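# Load a white part from the tote into the mould

## Task

Pick one white plastic part out of the blue tote and insert it, narrow end first and pressed fully home, into the empty nest of the mould closest to the arms on the rotary table; the tote must stay upright in its place with the remaining parts still inside, and at the end both grippers must be released so neither arm is in contact with any movable object.

## Robot and tools

Robot: two arms, left_arm and right_arm, each with a parallel two-finger gripper. Fixed cameras cam_head_left, cam_head_right, cam_high and cam_low, plus wrist cameras cam_left_wrist and cam_right_wrist; every image is 896x504 pixels. Each camera has a listed calibration (intrinsics K, distortion, T_world_to_cam), accurate to within a few millimetres and degrees.

Frame: the scene frame has its origin at table-top height, halfway between the nominal bases of the two arms. +x points out across the table, +z points up, and left_arm sits on the +y side; these arm names do not follow image left and right. The real bases are slightly displaced from nominal. Positions in results are in metres. The fingers of a gripper point along its own +z and close along its own y. end_effector_position is the spot between the finger pads, just under 1 cm behind the tips. Printed positions and orientations may be wrong by a few centimetres, more so when the arm reaches far.

execute_actions(actions, cameras): actions is a list of actions. Each action is a table of 1 to 15 rows, and each row runs for one step of 1/30 s; when there are fewer than 15 rows, the last row repeats until 15 steps are done. A row always has 14 numbers in [-1, 1], covering both arms: left_arm dx, dy, dz, rx, ry, rz, opening, then right_arm in the same order. The six pose numbers are an offset measured along the scene axes from that arm's Hand target as it was when the action began. Every row in the action counts from that same start point, so rows do not add up, but a later action starts from the new Hand target, so sending the same offset again moves the arm further. Scale: 1.0 equals 0.6 m or 180 degrees. rx, ry, rz together form a single rotation vector, and the turn is made about the Hand target position. Opening is an absolute value: +1 fully open (about 87 mm between pads), 0.5 gives about 69 mm, 0 about 43, -0.5 about 18, -1 closed. Send all six pose zeros to hold an arm at its Hand target. Always send the opening you actually want, because a 0 there commands a half-open gripper. An empty actions list simply reports state and images. cameras chooses which images come back: omitted, null or ["all"] returns all of them, [] returns none, and an unknown name makes the call invalid.

move(target, speed, blend, opening_speed, blocking, cameras): drives each gripper in a straight line to a goal. target is either one 14-number row laid out as above, or a list of up to 15 such rows. Every row is an offset from the Hand targets at the start of the move, not from the row before it. speed is the top path speed in m/s, 0.002 to 0.5 (default 0.25), with turning capped at twice that value in rad/s; give one number or one per row. blend, in metres, rounds off the corners at intermediate rows (default 0, stop at each row). opening_speed, 0.2 or more, is the rate in units per second at which the commanded opening changes. blocking=false gives back control after about 0.5 s while the move continues. A move runs for at most 10 s. Paths do not avoid obstacles or the other arm. Grippers trail behind and drift, more when fast or with the arm nearly straight. Do not route a path close to an arm's own base; go around it. The result includes a move: line giving the ending (done, off_target, moving, held, fault) and any limits (paced means the pose was clipped, held means a check withheld steps). An arm that the ending does not name finished within 10 mm and 2 degrees. Neither done nor off_target tells you about contact.

wait(seconds): 0 to 10 s while the arms keep their last command. stop(): brings a running move to rest and needs some distance to brake. zoom_image(camera, region): region is [x0, y0, x1, y1] in image pixels with (0,0) at the top left, no larger than 504x504, taken from the latest image of that camera. finished_scene(scene): ends the current scene for good; pass the current scene number.

Controller behaviour: at each step the commanded pose is clipped to within 100 mm and 20 degrees of the measured pose. Hand target is the last commanded pose after that clip. Friction and weight can leave the gripper short, low or tilted, and very small moves may fail or go sideways. Check the position and orientation after each move and correct any tilt. A blocked arm keeps pushing until you command its target back past the gripper. A clearance check can stop commands that bring an arm close to the other arm's forearm, but it does not protect the grippers from hitting each other.

Gripping: grip_measured uses the same scale as opening. For a firm hold, command about 0.04 below the reading at first contact; smaller differences grip more gently. Readings can be off by about 1 mm. Close slowly, since a fast close presses harder. The pads give roughly 20 N each.

Joint torques follow the joint order; joints 1 to 3 wrap around at ±28 N m. Motor heat builds from holding loads, stretching out or pushing against something: MOTOR HOT shows at 75 °C, at 90 °C the arm folds up and stops working, and at 100 °C it goes limp. Joint ranges (rad): waist -2.618 to 3.054, shoulder 0 to 3.142, elbow 0 to 3.142 (straight at 2.901), wrist pitch and yaw ±1.571, wrist roll ±2.094.

Avoid: dropping the part, releasing it while it is still moving, slamming or hard pushes, collisions between the arms, tipping or dragging the tote, and anything ending up off the table. Brief tugs on a held part or pushes on loose objects can happen without warning.

Each tool is called after "Emit:" as name(argument=value, ...) on one line, values as JSON.

## Session

Emit:
execute_actions(actions=[])

Scene clock: 0.00 s.
left_arm: end_effector_position=(+0.1813, +0.0587, +0.1706) grip_measured=+1.000 end_effector_quat_wxyz=(+0.381, +0.107, +0.910, +0.125) | right_arm: end_effector_position=(+0.4298, -0.5410, +0.2845) grip_measured=+0.985 end_effector_quat_wxyz=(+0.454, -0.058, +0.884, +0.100)
Joint positions: left_arm=[-1.371 1.684 1.377 -1.277 -0.824 -1.154 1] | right_arm=[-0.527 1.9 1.947 -0.845 -0.654 -0.408 0.993]
Joint velocities: within noise
Joint torques (N m): no reading
Motor temperatures (°C): left_arm=[30 35 38 29 27 29 29] | right_arm=[31 41 36 30 27 28 31]
Heat: left arm: 38 °C; right arm: 41 °C.
Hand target: left_arm +0.1818, +0.0576, +0.1733; +0.383, +0.105, +0.910, +0.121 | right_arm +0.4302, -0.5411, +0.2951; +0.464, -0.063, +0.878, +0.093
Tool commands: left_gripper/opening=+1.0 right_gripper/opening=+1.0

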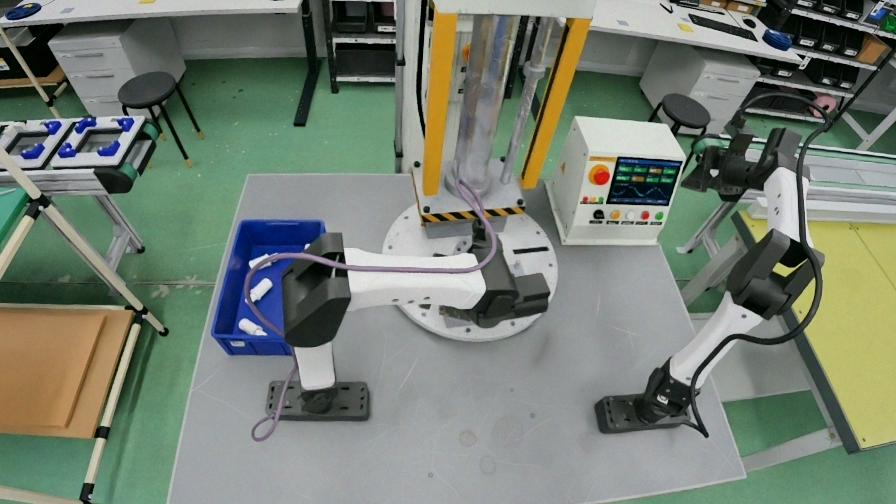

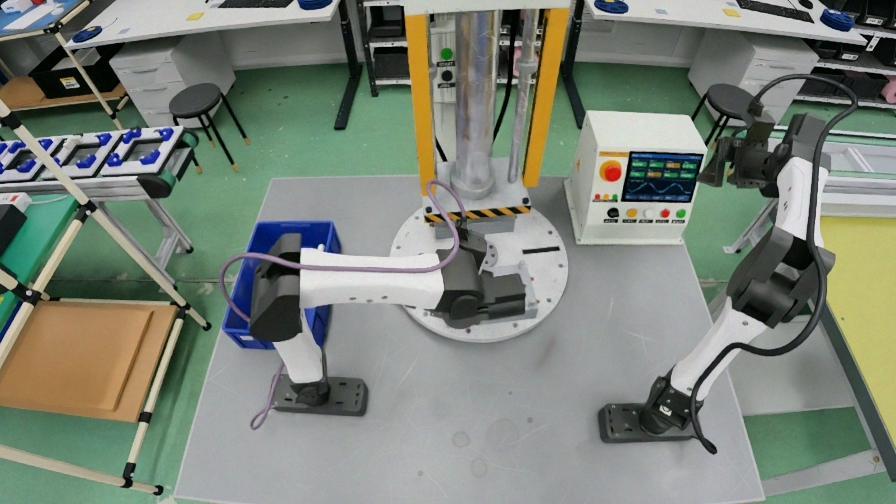

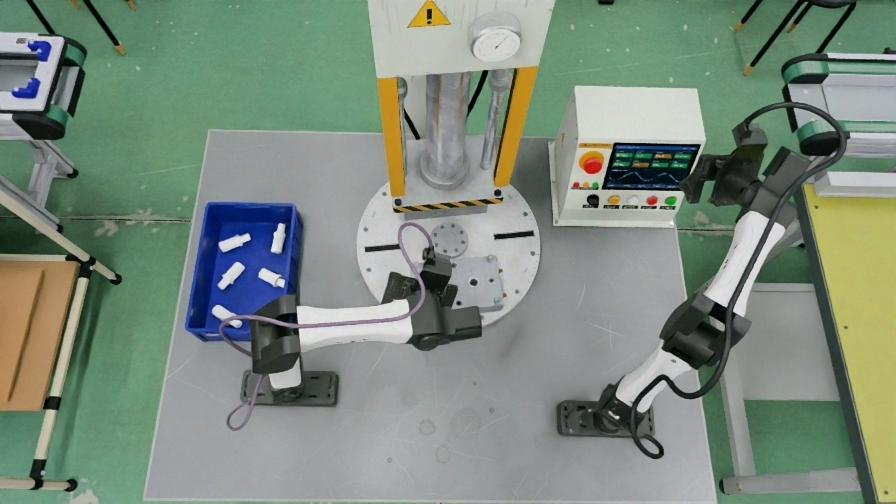

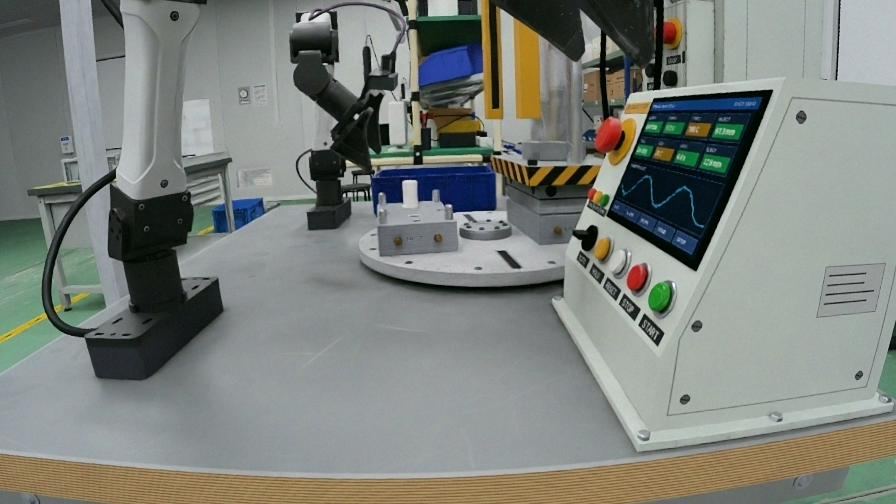

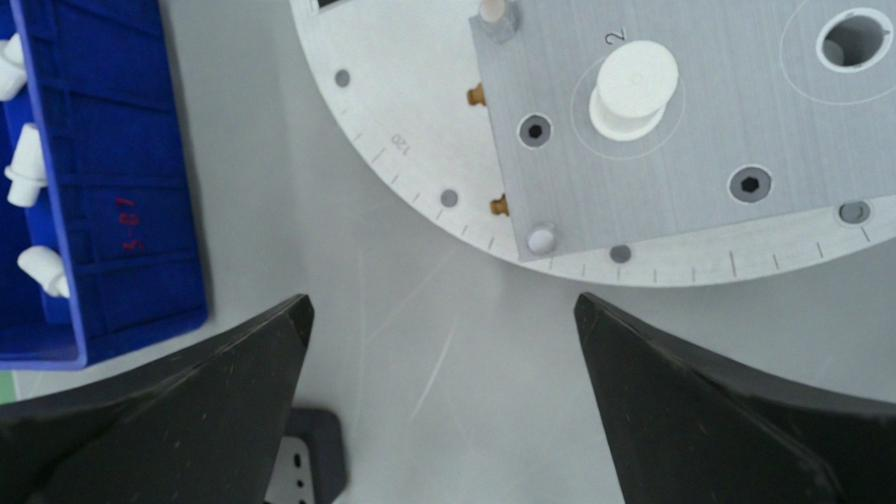

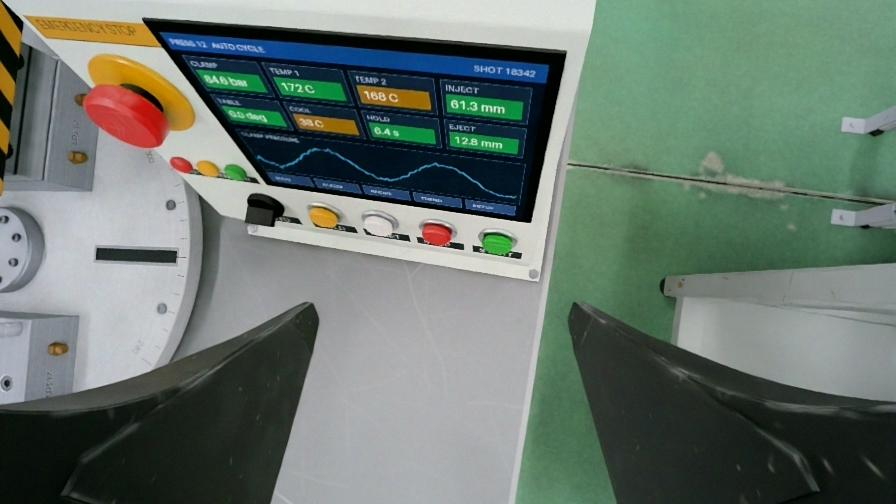

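Emit:
zoom_image(camera="cam_high", region=[180, 190, 310, 350])

Emit:
zoom_image(camera="cam_low", region=[340, 130, 580, 300])

Emit:
zoom_image(camera="cam_high", region=[350, 180, 550, 340])

Scaled by 3.150 from the camera's 896x504 image, which has a finer 1280x720 frame.

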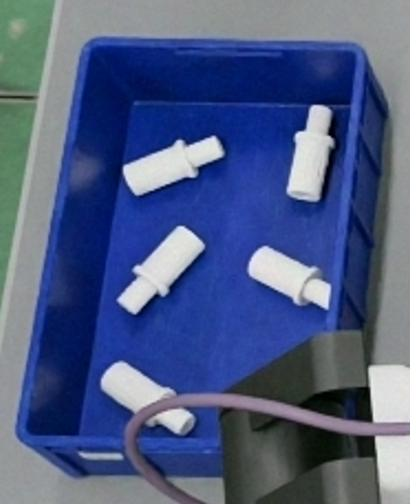

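Scaled by 2.100 from the camera's 896x504 image, which has a finer 1280x720 frame.

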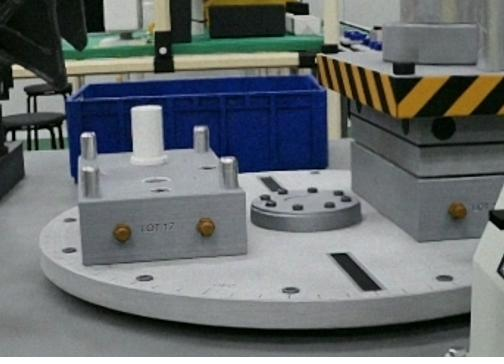

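Scaled by 2.520 from the camera's 896x504 image, which has a finer 1280x720 frame.

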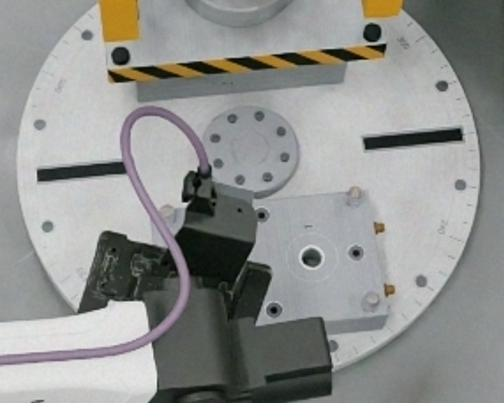

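Emit:
move(target=[[0.067,0.1,0.212,-0.04,0,0.01,1,0,0,0,0,0,0,1],[0.067,0.478,0.212,-0.097,0.003,0.032,1,0,0,0,0,0,0,1]], blend=0.05)

Scene clock: 45.83 s.
left_arm: end_effector_position=(+0.2224, +0.3448, +0.2970) grip_measured=+1.000 end_effector_quat_wxyz=(+0.383, -0.003, +0.924, +0.002) | right_arm: end_effector_position=(+0.4298, -0.5410, +0.2845) grip_measured=+0.985 end_effector_quat_wxyz=(+0.454, -0.058, +0.884, +0.100)
Joint positions: left_arm=[0.281 0.884 1.298 -1.217 0.182 0.188 1] | right_arm=[-0.527 1.9 1.947 -0.845 -0.654 -0.408 0.993]
Joint velocities: within noise
Joint torques (N m): left_arm=[1.33 0.09 8.55 1.42 0.32 0.09] | right_arm=[-0.24 -9.03 7.35 1.73 -0.25 -0.02]
Motor temperatures (°C): left_arm=[30 38 40 29 28 29 28] | right_arm=[31 49 41 32 27 28 31]
Heat: left arm: 40 °C; right arm: 49 °C.
Hand target: left_arm +0.2219, +0.3444, +0.3004; +0.383, +0.000, +0.924, +0.000 | right_arm +0.4302, -0.5411, +0.2951; +0.464, -0.063, +0.878, +0.093
Off the commanded pose: left_arm 0.004 m, 1 deg | right_arm 0.011 m, 2 deg.
move: off_target (right_arm)
camera_calibration:
cam_left_wrist: T_world_to_cam=[[0.00670468, -0.999946, 0.00793008, 0.337627], [-0.995447, -0.00592008, 0.095131, 0.216928], [-0.0950789, -0.0085318, -0.995433, 0.45459], [0, 0, 0, 1]] pos_world=[0.256898, 0.342772, 0.4292]

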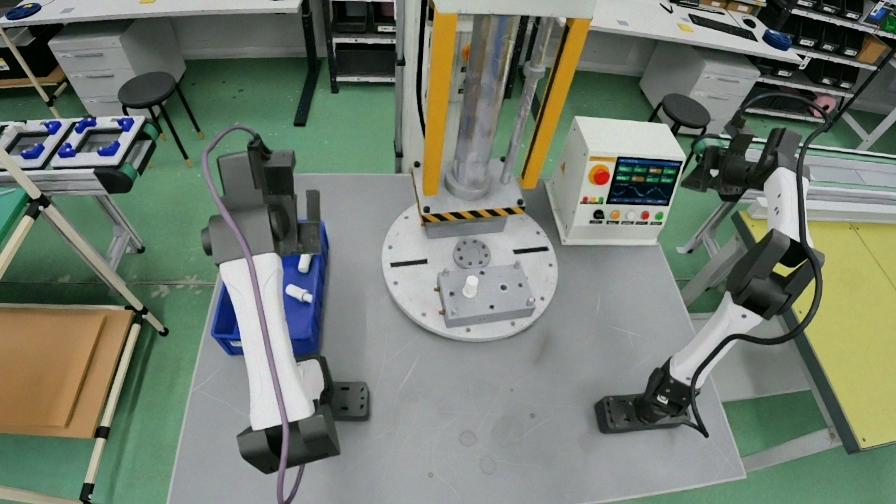

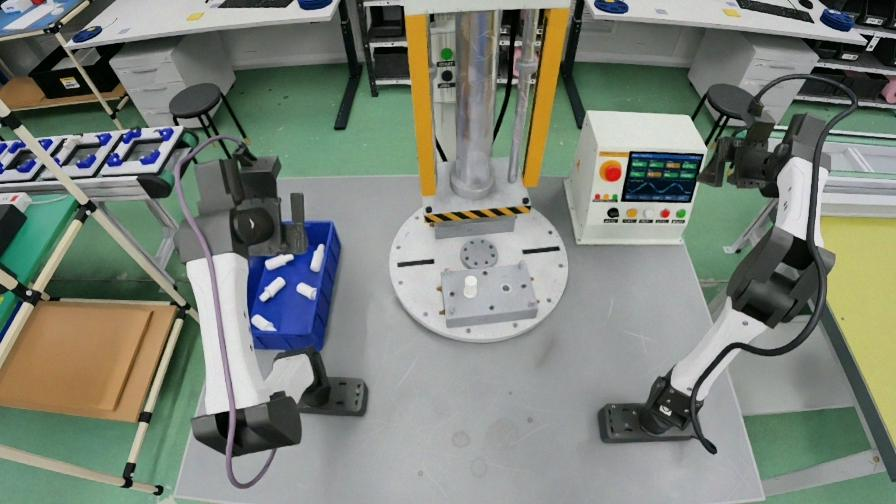

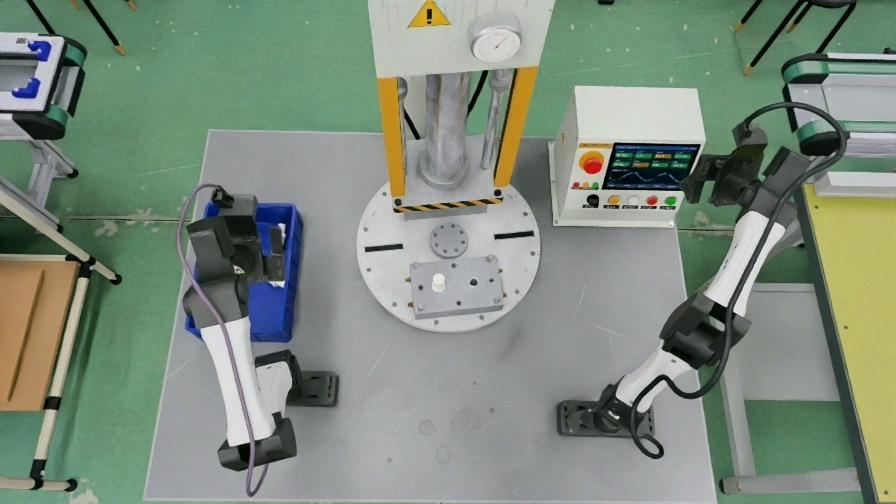

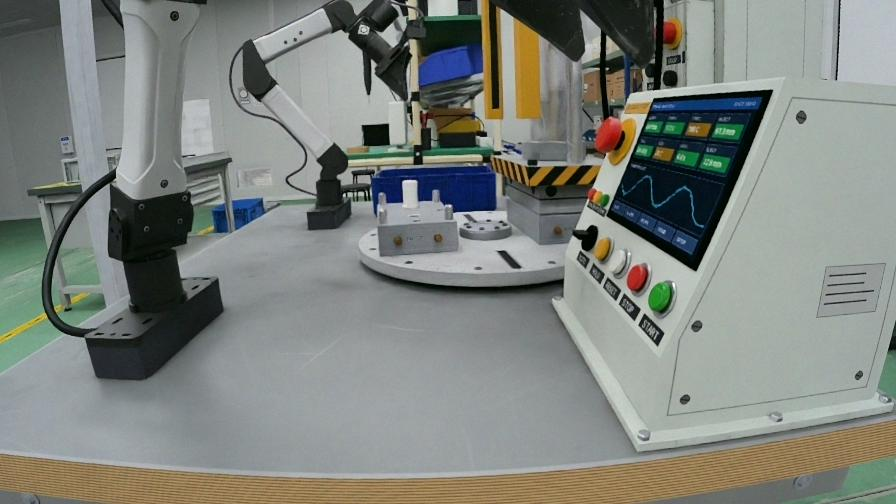

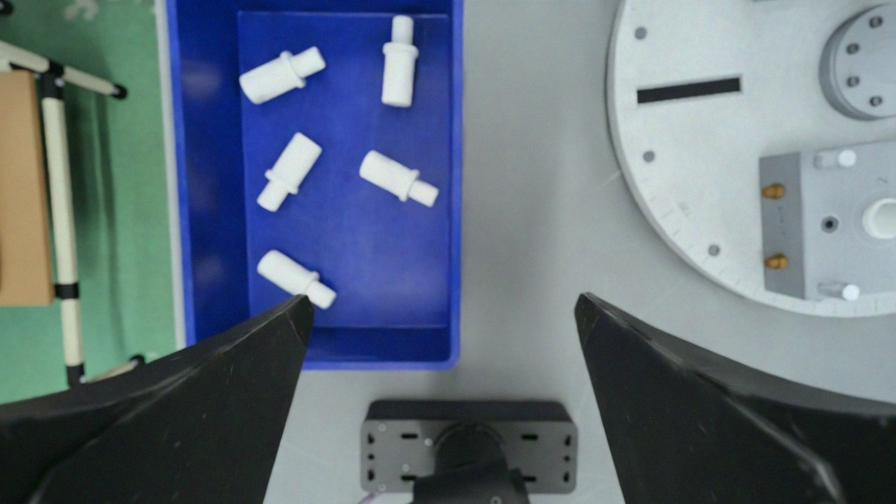

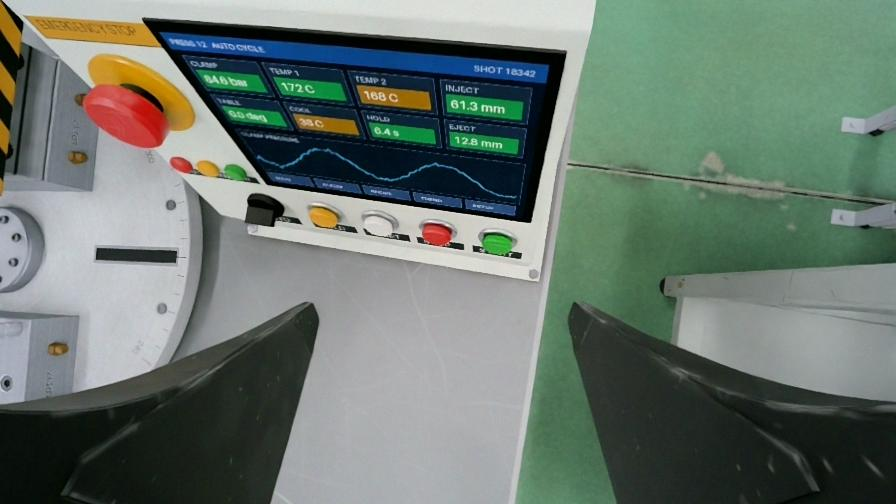

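Emit:
zoom_image(camera="cam_head_right", region=[170, 130, 370, 290])

Emit:
zoom_image(camera="cam_low", region=[310, 0, 510, 240])

Emit:
zoom_image(camera="cam_left_wrist", region=[230, 0, 480, 250])

Emit:
zoom_image(camera="cam_head_left", region=[660, 90, 840, 220])

Scaled by 2.520 from the camera's 896x504 image, which has a finer 1280x720 frame.

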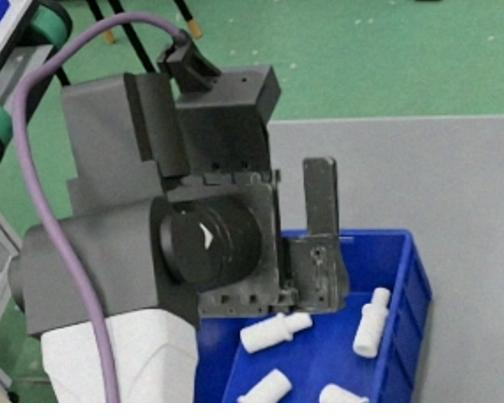

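Scaled by 2.100 from the camera's 896x504 image, which has a finer 1280x720 frame.

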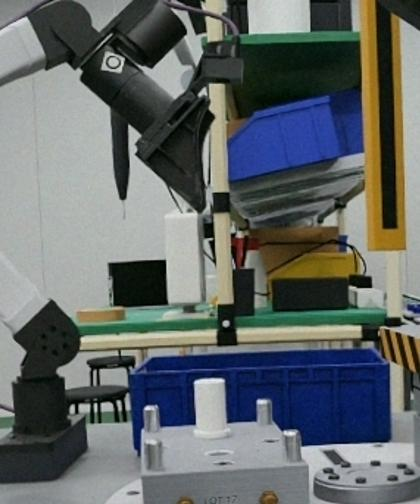

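Scaled by 2.016 from the camera's 896x504 image, which has a finer 1280x720 frame.

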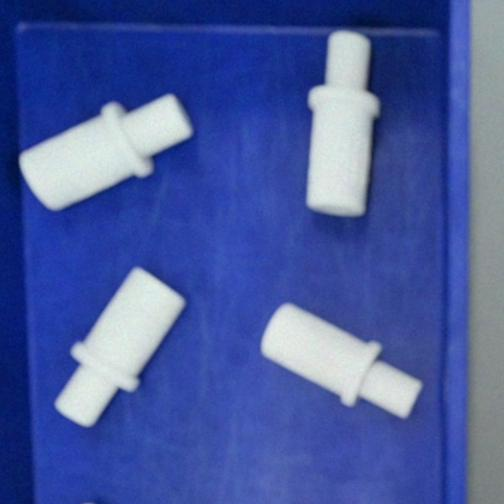

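Scaled by 2.800 from the camera's 896x504 image, which has a finer 1280x720 frame.

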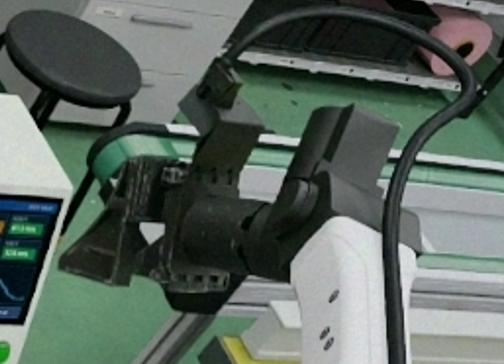

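Emit:
zoom_image(camera="cam_high", region=[180, 180, 310, 300])

Scaled by 3.877 from the camera's 896x504 image, which has a finer 1280x720 frame.

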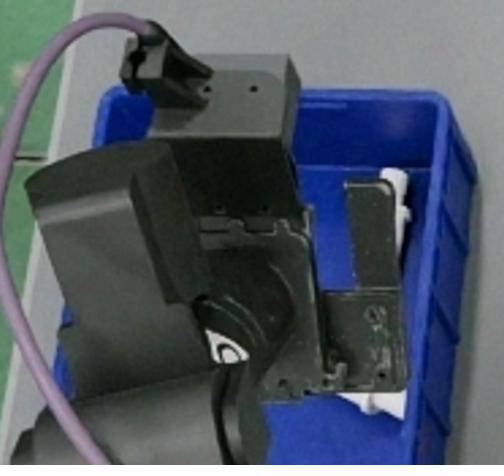

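Emit:
move(target=[0.243,0.067,-0.292,0,0,0,0.13,0,0,0,0,0,0,1], cameras=["cam_left_wrist","cam_high","cam_head_right"])

Scene clock: 94.77 s.
left_arm: end_effector_position=(+0.3677, +0.3845, +0.1321) grip_measured=+0.130 end_effector_quat_wxyz=(+0.388, -0.001, +0.922, +0.004) | right_arm: end_effector_position=(+0.4298, -0.5410, +0.2845) grip_measured=+0.985 end_effector_quat_wxyz=(+0.454, -0.058, +0.884, +0.100)
Joint positions: left_arm=[0.281 1.33 0.828 -0.288 0.183 0.19 0.565] | right_arm=[-0.527 1.9 1.947 -0.845 -0.654 -0.408 0.993]
Joint velocities: within noise
Joint torques (N m): left_arm=[1.07 -3.3 7.3 1.66 0.29 0.06] | right_arm=[-0.31 -8.92 7.2 1.73 -0.23 -0.01]
Motor temperatures (°C): left_arm=[30 36 43 32 27 29 28] | right_arm=[31 53 43 33 27 28 31]
Heat: left arm: 43 °C; right arm: 53 °C.
Hand target: left_arm +0.3677, +0.3845, +0.1251; +0.383, +0.000, +0.924, +0.000 | right_arm +0.4302, -0.5411, +0.2951; +0.464, -0.063, +0.878, +0.093
Off the commanded pose: left_arm 0.007 m, 1 deg | right_arm 0.011 m, 2 deg.
move: off_target (right_arm)
camera_calibration:
cam_left_wrist: T_world_to_cam=[[0.00395726, -0.999983, 0.00428379, 0.379195], [-0.996503, -0.00358585, 0.0834844, 0.378471], [-0.0834677, -0.00459918, -0.9965, 0.298895], [0, 0, 0, 1]] pos_world=[0.400595, 0.381921, 0.264628]
Images, in order (width x height): cam_head_right 896x504, cam_high 896x504, cam_left_wrist 896x504.

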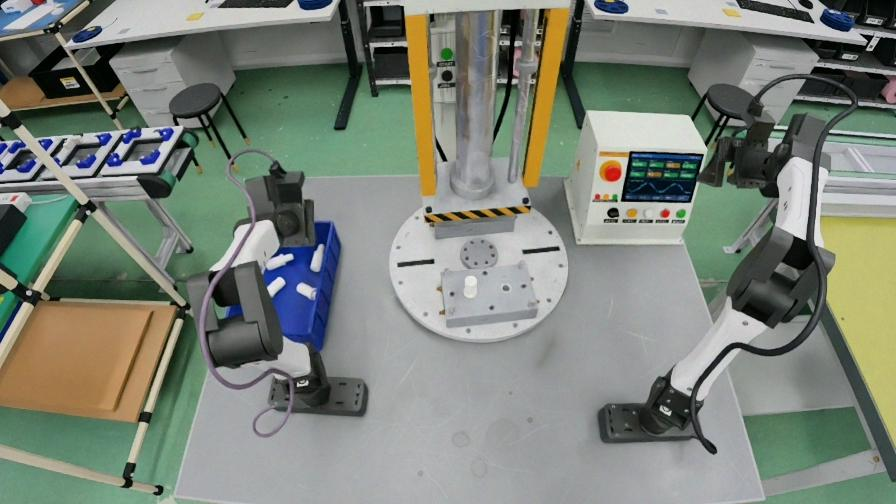

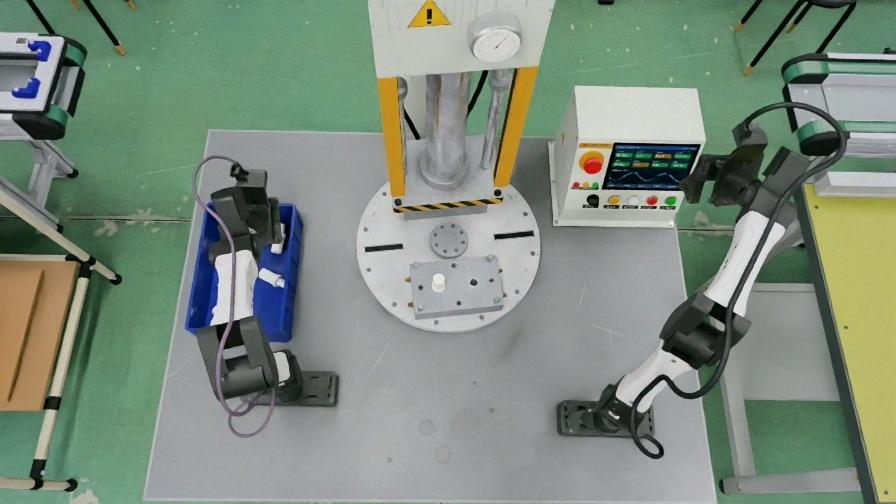

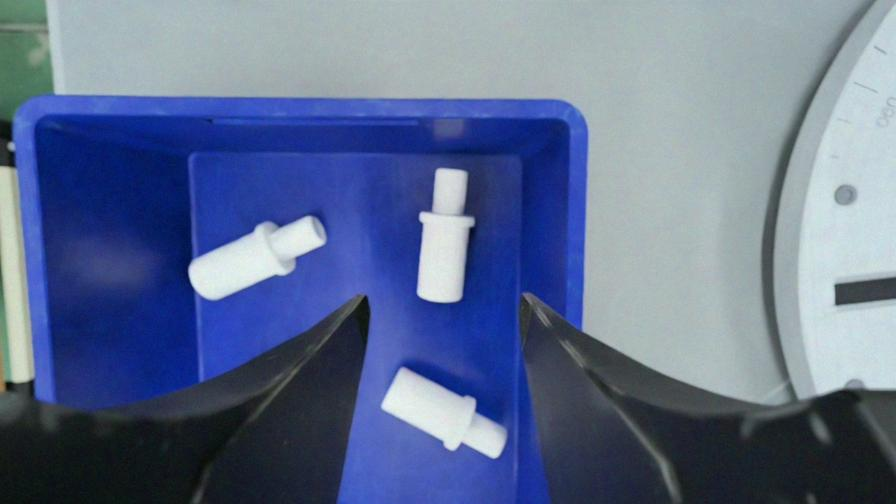

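Emit:
move(target=[[0,-0.003,-0.1,0,0,-0.022,0.13,0,0,0,0,0,0,1],[0,-0.003,-0.18,0,0,-0.022,0.13,0,0,0,0,0,0,1]], speed=[0.15,0.06], blend=0.02, cameras=["cam_left_wrist","cam_high","cam_head_right"])

Scene clock: 106.77 s.
left_arm: end_effector_position=(+0.3713, +0.3848, +0.0244) grip_measured=+0.130 end_effector_quat_wxyz=(+0.388, +0.029, +0.921, -0.006) | right_arm: end_effector_position=(+0.4298, -0.5410, +0.2845) grip_measured=+0.985 end_effector_quat_wxyz=(+0.454, -0.058, +0.884, +0.100)
Joint positions: left_arm=[0.297 1.607 0.573 0.233 0.235 0.252 0.565] | right_arm=[-0.527 1.9 1.947 -0.845 -0.654 -0.408 0.993]
Joint velocities: within noise
Joint torques (N m): left_arm=[1.09 -4.16 5.35 1.65 0.42 0.08] | right_arm=[-0.29 -8.99 7.39 1.75 -0.25 0]
Motor temperatures (°C): left_arm=[30 36 42 32 27 29 28] | right_arm=[31 53 44 33 27 28 31]
Heat: left arm: 42 °C; right arm: 53 °C.
Hand target: left_arm +0.3678, +0.3827, +0.0172; +0.383, +0.032, +0.923, -0.014 | right_arm +0.4302, -0.5411, +0.2951; +0.464, -0.063, +0.878, +0.093
Off the commanded pose: left_arm 0.008 m, 1 deg | right_arm 0.011 m, 2 deg.
move: off_target (right_arm)
camera_calibration:
cam_left_wrist: T_world_to_cam=[[-0.0589755, -0.998258, -0.00149475, 0.402799], [-0.994793, 0.058646, 0.0833536, 0.366524], [-0.0831208, 0.00640279, -0.996519, 0.187519], [0, 0, 0, 1]] pos_world=[0.403957, 0.379402, 0.156917]
Images, in order (width x height): cam_head_right 896x504, cam_high 896x504, cam_left_wrist 896x504.

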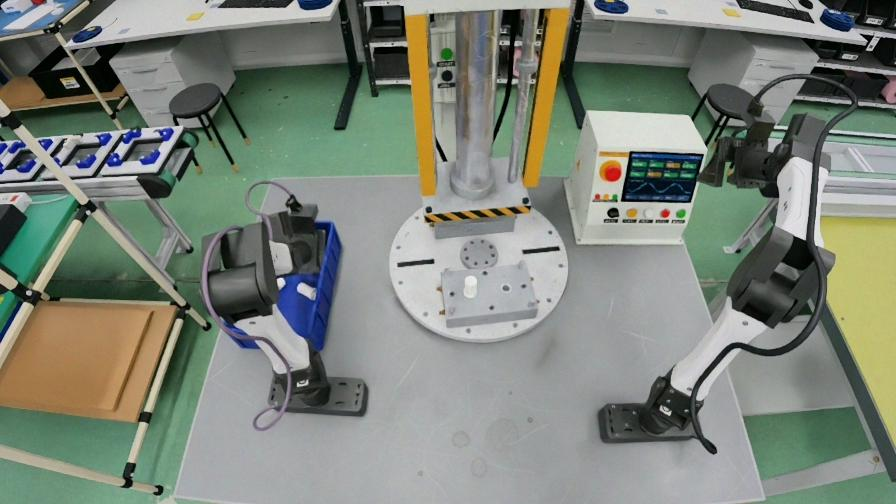

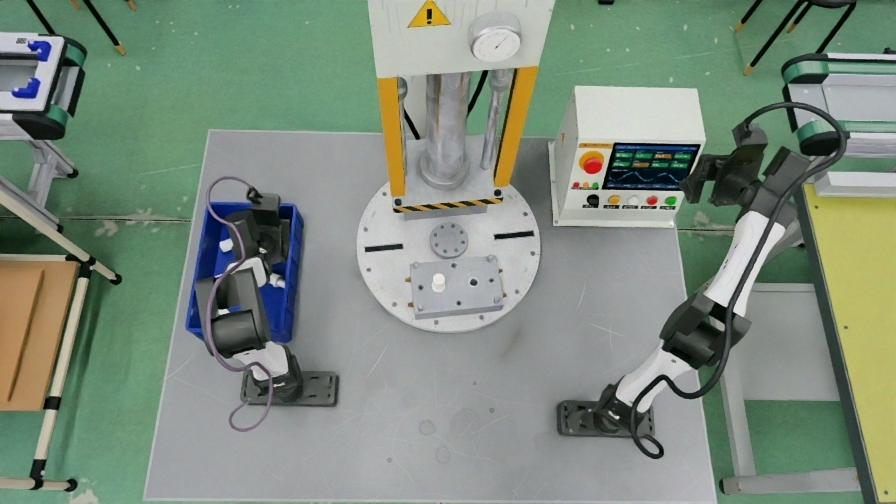

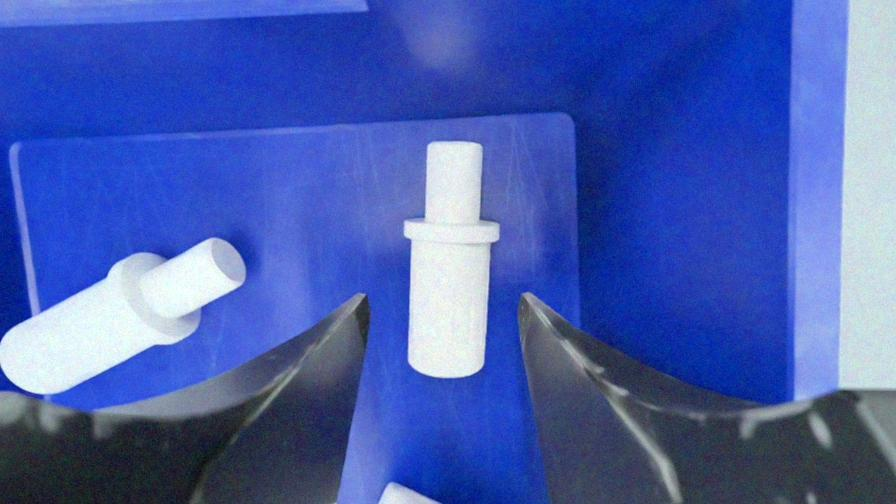

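Emit:
move(target=[-0.007,-0.003,-0.012,0,0,0,0.13,0,0,0,0,0,0,1], speed=0.05, cameras=["cam_left_wrist"])

Scene clock: 116.83 s.
left_arm: end_effector_position=(+0.3681, +0.3838, +0.0181) grip_measured=+0.130 end_effector_quat_wxyz=(+0.390, +0.029, +0.920, -0.005) | right_arm: end_effector_position=(+0.4298, -0.5410, +0.2845) grip_measured=+0.985 end_effector_quat_wxyz=(+0.454, -0.058, +0.884, +0.100)
Joint positions: left_arm=[0.297 1.618 0.544 0.277 0.235 0.252 0.565] | right_arm=[-0.527 1.9 1.947 -0.845 -0.654 -0.408 0.993]
Joint velocities: within noise
Joint torques (N m): left_arm=[0.92 -4.05 5.12 1.63 0.38 0.06] | right_arm=[-0.29 -8.91 7.3 1.74 -0.23 0]
Motor temperatures (°C): left_arm=[30 36 42 33 27 29 28] | right_arm=[31 53 44 34 27 28 31]
Heat: left arm: 42 °C; right arm: 53 °C.
Hand target: left_arm +0.3636, +0.3809, +0.0100; +0.383, +0.032, +0.923, -0.014 | right_arm +0.4302, -0.5411, +0.2951; +0.464, -0.063, +0.878, +0.093
Off the commanded pose: left_arm 0.010 m, 1 deg | right_arm 0.011 m, 2 deg.
move: off_target (right_arm)
camera_calibration:
cam_left_wrist: T_world_to_cam=[[-0.0592304, -0.99824, -0.00291017, 0.401711], [-0.995169, 0.058819, 0.0786082, 0.364084], [-0.0782987, 0.00755211, -0.996901, 0.1788], [0, 0, 0, 1]] pos_world=[0.400119, 0.378238, 0.150795]
Images, in order (width x height): cam_left_wrist 896x504.

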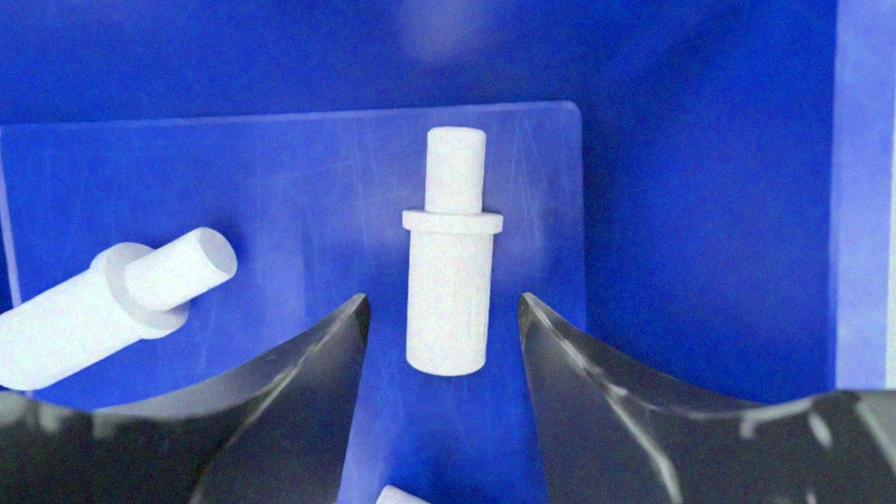

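Emit:
move(target=[0,-0.003,0,0,0,0,-0.55,0,0,0,0,0,0,1], opening_speed=0.5, speed=0.05, cameras=["cam_left_wrist"])

Scene clock: 122.80 s.
left_arm: end_effector_position=(+0.3682, +0.3836, +0.0182) grip_measured=-0.342 end_effector_quat_wxyz=(+0.391, +0.030, +0.920, -0.006) | right_arm: end_effector_position=(+0.4298, -0.5410, +0.2845) grip_measured=+0.985 end_effector_quat_wxyz=(+0.454, -0.058, +0.884, +0.100)
Joint positions: left_arm=[0.297 1.618 0.544 0.278 0.237 0.252 0.329] | right_arm=[-0.527 1.9 1.947 -0.845 -0.654 -0.408 0.993]
Joint velocities: within noise
Joint torques (N m): left_arm=[0.38 -4.22 4.9 1.64 0.32 0.02] | right_arm=[-0.35 -9.09 7.31 1.75 -0.25 0.02]
Motor temperatures (°C): left_arm=[30 36 42 33 27 29 28] | right_arm=[31 54 44 34 27 28 31]
Heat: left arm: 42 °C; right arm: 54 °C.
Hand target: left_arm +0.3636, +0.3791, +0.0101; +0.383, +0.032, +0.923, -0.014 | right_arm +0.4302, -0.5411, +0.2951; +0.464, -0.063, +0.878, +0.093
Off the commanded pose: left_arm 0.010 m, 1 deg | right_arm 0.011 m, 2 deg.
move: off_target (right_arm)
camera_calibration:
cam_left_wrist: T_world_to_cam=[[-0.0602936, -0.998179, -0.00201225, 0.401829], [-0.995158, 0.0599541, 0.0778829, 0.363782], [-0.0776204, 0.00669835, -0.99696, 0.178978], [0, 0, 0, 1]] pos_world=[0.400141, 0.378088, 0.15091]
Images, in order (width x height): cam_left_wrist 896x504.

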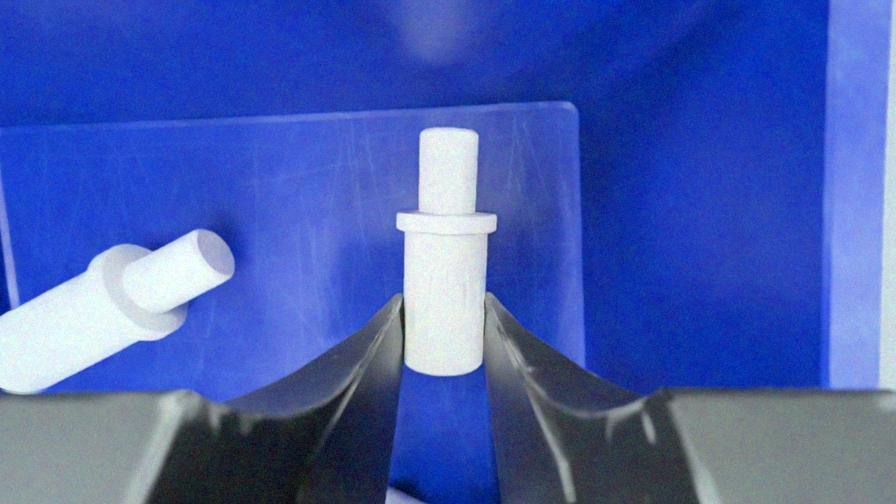

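Emit:
move(target=[0.005,0.005,0.008,0,0,0,0.13,0,0,0,0,0,0,1], opening_speed=0.5, speed=0.05, cameras=["cam_left_wrist"])

Emit:
move(target=[[0,0,0.25,0,0,0,0.13,0,0,0,0,0,0,1],[-0.106,0.043,0.34,-0.1457,0.2615,0.3429,0.3,0,0,0,0,0,0,1]], cameras=["cam_left_wrist","cam_high","cam_head_right"], blend=0.03)

Scene clock: 210.67 s.
left_arm: end_effector_position=(+0.3674, +0.3831, +0.0176) grip_measured=+0.130 end_effector_quat_wxyz=(+0.389, +0.030, +0.921, -0.008) | right_arm: end_effector_position=(+0.4298, -0.5410, +0.2845) grip_measured=+0.985 end_effector_quat_wxyz=(+0.454, -0.058, +0.884, +0.100)
Joint positions: left_arm=[0.298 1.618 0.544 0.273 0.239 0.252 0.565] | right_arm=[-0.527 1.9 1.947 -0.845 -0.654 -0.408 0.993]
Joint velocities: within noise
Joint torques (N m): left_arm=[0.96 -4.55 7.05 1.39 0.36 0.07] | right_arm=[-0.39 -8.95 7.28 1.72 -0.22 -0.01]
Motor temperatures (°C): left_arm=[29 36 40 36 27 29 29] | right_arm=[31 55 45 35 27 28 31]
Heat: left arm: 40 °C; right arm: 55 °C.
Hand target: left_arm +0.3667, +0.3821, +0.0149; +0.383, +0.032, +0.923, -0.014 | right_arm +0.4302, -0.5411, +0.2951; +0.464, -0.063, +0.878, +0.093
Off the commanded pose: left_arm 0.003 m, 1 deg | right_arm 0.011 m, 2 deg.
move: off_target (right_arm)
camera_calibration:
cam_left_wrist: T_world_to_cam=[[-0.0615084, -0.998106, 0.00108321, 0.401613], [-0.994771, 0.0613915, 0.0816211, 0.362244], [-0.081533, 0.00394284, -0.996663, 0.180799], [0, 0, 0, 1]] pos_world=[0.399793, 0.3779, 0.150194]
Images, in order (width x height): cam_left_wrist 896x504.

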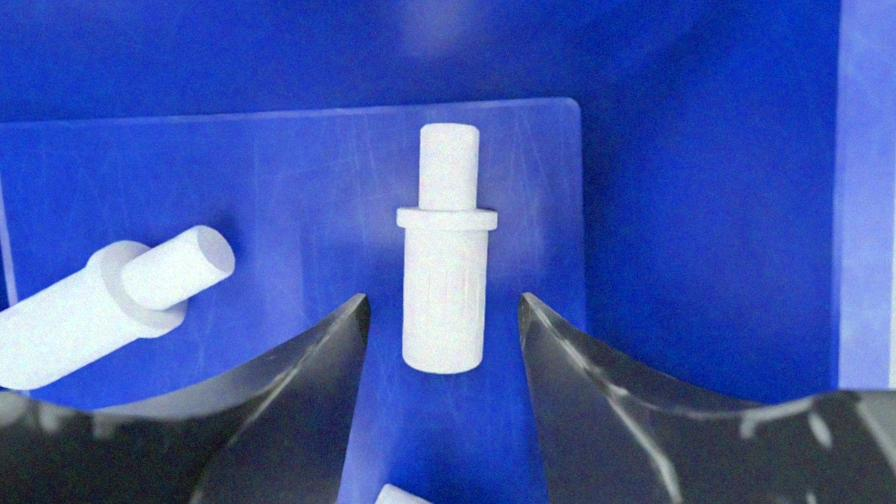

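Scene clock: 215.30 s.
left_arm: end_effector_position=(+0.3036, +0.4085, +0.2156) grip_measured=+0.300 end_effector_quat_wxyz=(-0.005, -0.513, +0.858, -0.030) | right_arm: end_effector_position=(+0.4298, -0.5410, +0.2845) grip_measured=+0.985 end_effector_quat_wxyz=(+0.454, -0.058, +0.884, +0.100)
Joint positions: left_arm=[0.456 1.795 1.793 -1.574 0.06 -0.633 0.65] | right_arm=[-0.527 1.9 1.947 -0.845 -0.654 -0.408 0.993]
Joint velocities: within noise
Joint torques (N m): left_arm=[1.13 -7.34 7.56 0.2 0.2 -0.08] | right_arm=[-0.35 -8.96 7.35 1.77 -0.23 -0.01]
Motor temperatures (°C): left_arm=[29 36 41 35 27 29 29] | right_arm=[31 56 45 35 27 28 31]
Heat: left arm: 41 °C; right arm: 56 °C.
Hand target: left_arm +0.3031, +0.4078, +0.2189; -0.045, -0.517, +0.854, -0.027 | right_arm +0.4302, -0.5411, +0.2951; +0.464, -0.063, +0.878, +0.093
Off the commanded pose: left_arm 0.003 m, 5 deg | right_arm 0.011 m, 2 deg.
joint sent to its limit (left arm) — joint 4 (wrist pitch), lower limit. The joint targets are off in orientation, not in position.
move: off_target (left_arm, right_arm); target 2's new opening was sent with left_arm's hand 0.003 m and 5 deg from that target
camera_calibration:
cam_left_wrist: T_world_to_cam=[[0.883026, -0.46632, 0.0530273, -0.0923347], [-0.320198, -0.515983, 0.794503, 0.158435], [-0.343131, -0.718545, -0.604941, 0.662968], [0, 0, 0, 1]] pos_world=[0.359749, 0.515065, 0.280076]
Images, in order (width x height): cam_head_right 896x504, cam_high 896x504, cam_left_wrist 896x504.

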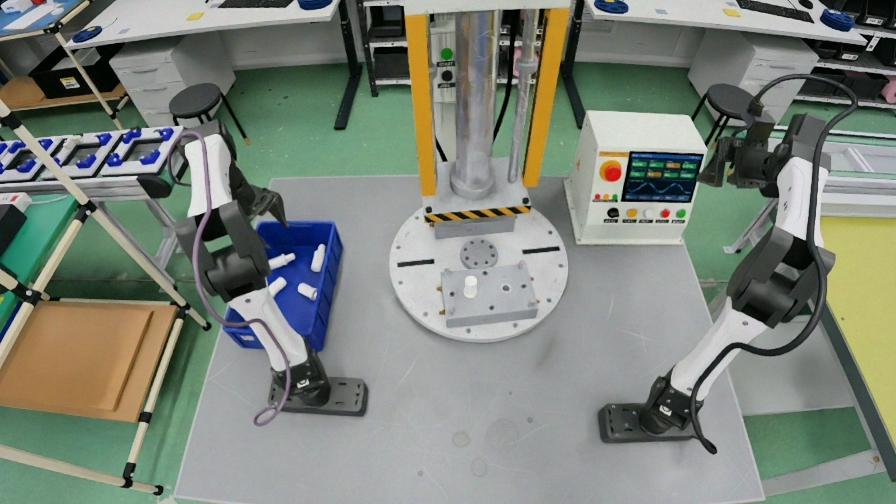

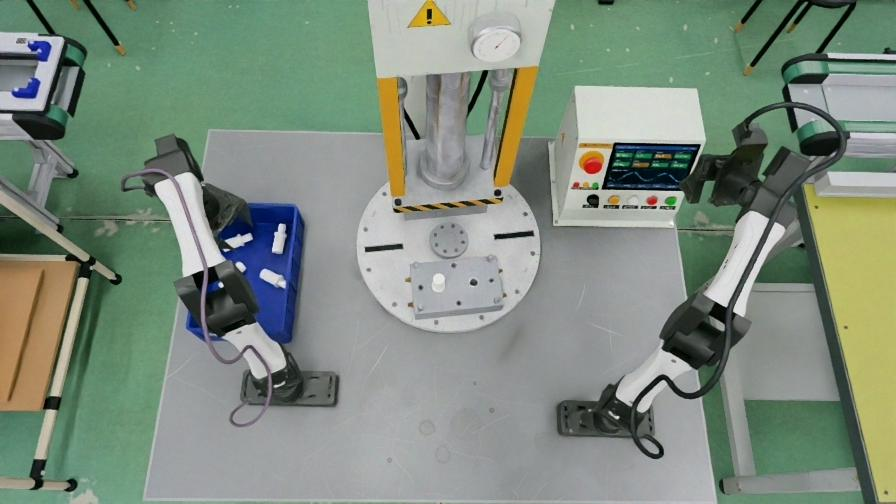

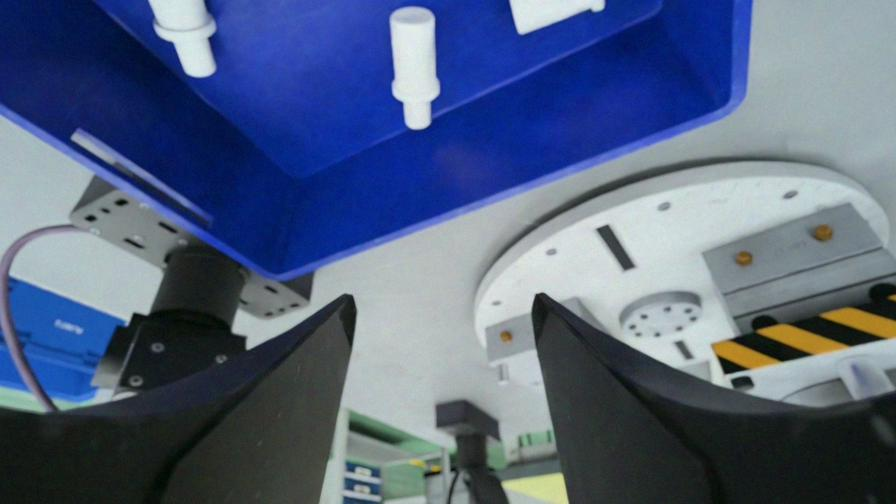

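Emit:
move(target=[-0.0218,-0.0213,-0.198,0,0,0,0.2,0,0,0,0,0,0,1], cameras=["cam_left_wrist","cam_high","cam_head_right"])

Scene clock: 226.67 s.
left_arm: end_effector_position=(+0.2892, +0.3980, +0.1053) grip_measured=+0.200 end_effector_quat_wxyz=(-0.041, -0.516, +0.855, -0.026) | right_arm: end_effector_position=(+0.4298, -0.5410, +0.2845) grip_measured=+0.985 end_effector_quat_wxyz=(+0.454, -0.058, +0.884, +0.100)
Joint positions: left_arm=[0.446 1.79 1.333 -1.191 0.06 -0.65 0.6] | right_arm=[-0.527 1.9 1.947 -0.845 -0.654 -0.408 0.993]
Joint velocities: left_arm=[within noise] | right_arm=[-0.002 -0.007 -0.027 0.007 0.037 -0.154 0.003]
Joint torques (N m): left_arm=[0.13 -6.46 5.7 0.33 0.13 -0.08] | right_arm=[-0.36 -9.01 7.23 1.75 -0.24 -0.02]
Motor temperatures (°C): left_arm=[29 37 41 34 27 29 29] | right_arm=[31 56 45 35 27 28 31]
Heat: left arm: 41 °C; right arm: 56 °C.
Hand target: left_arm +0.2900, +0.3951, +0.1001; -0.045, -0.517, +0.854, -0.027 | right_arm +0.4302, -0.5411, +0.2951; +0.464, -0.063, +0.878, +0.093
Off the commanded pose: left_arm 0.006 m, 1 deg | right_arm 0.011 m, 2 deg.
move: off_target (right_arm)
camera_calibration:
cam_left_wrist: T_world_to_cam=[[0.887869, -0.460014, 0.00872845, -0.0779403], [-0.263736, -0.493308, 0.828909, 0.207056], [-0.377004, -0.738265, -0.559315, 0.596564], [0, 0, 0, 1]] pos_world=[0.348716, 0.506711, 0.162717]
Images, in order (width x height): cam_head_right 896x504, cam_high 896x504, cam_left_wrist 896x504.

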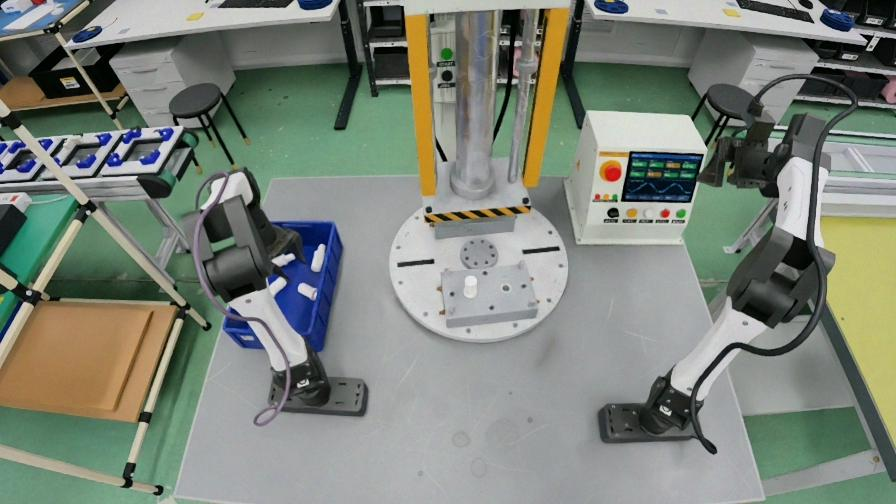

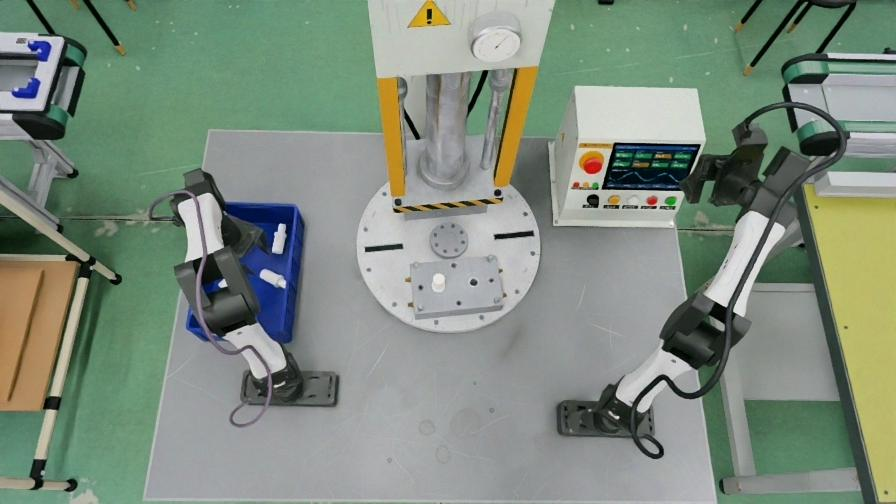

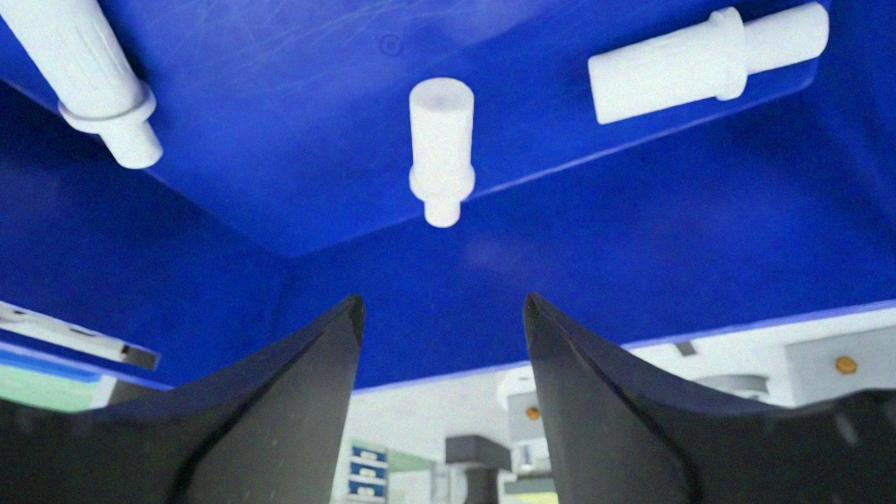

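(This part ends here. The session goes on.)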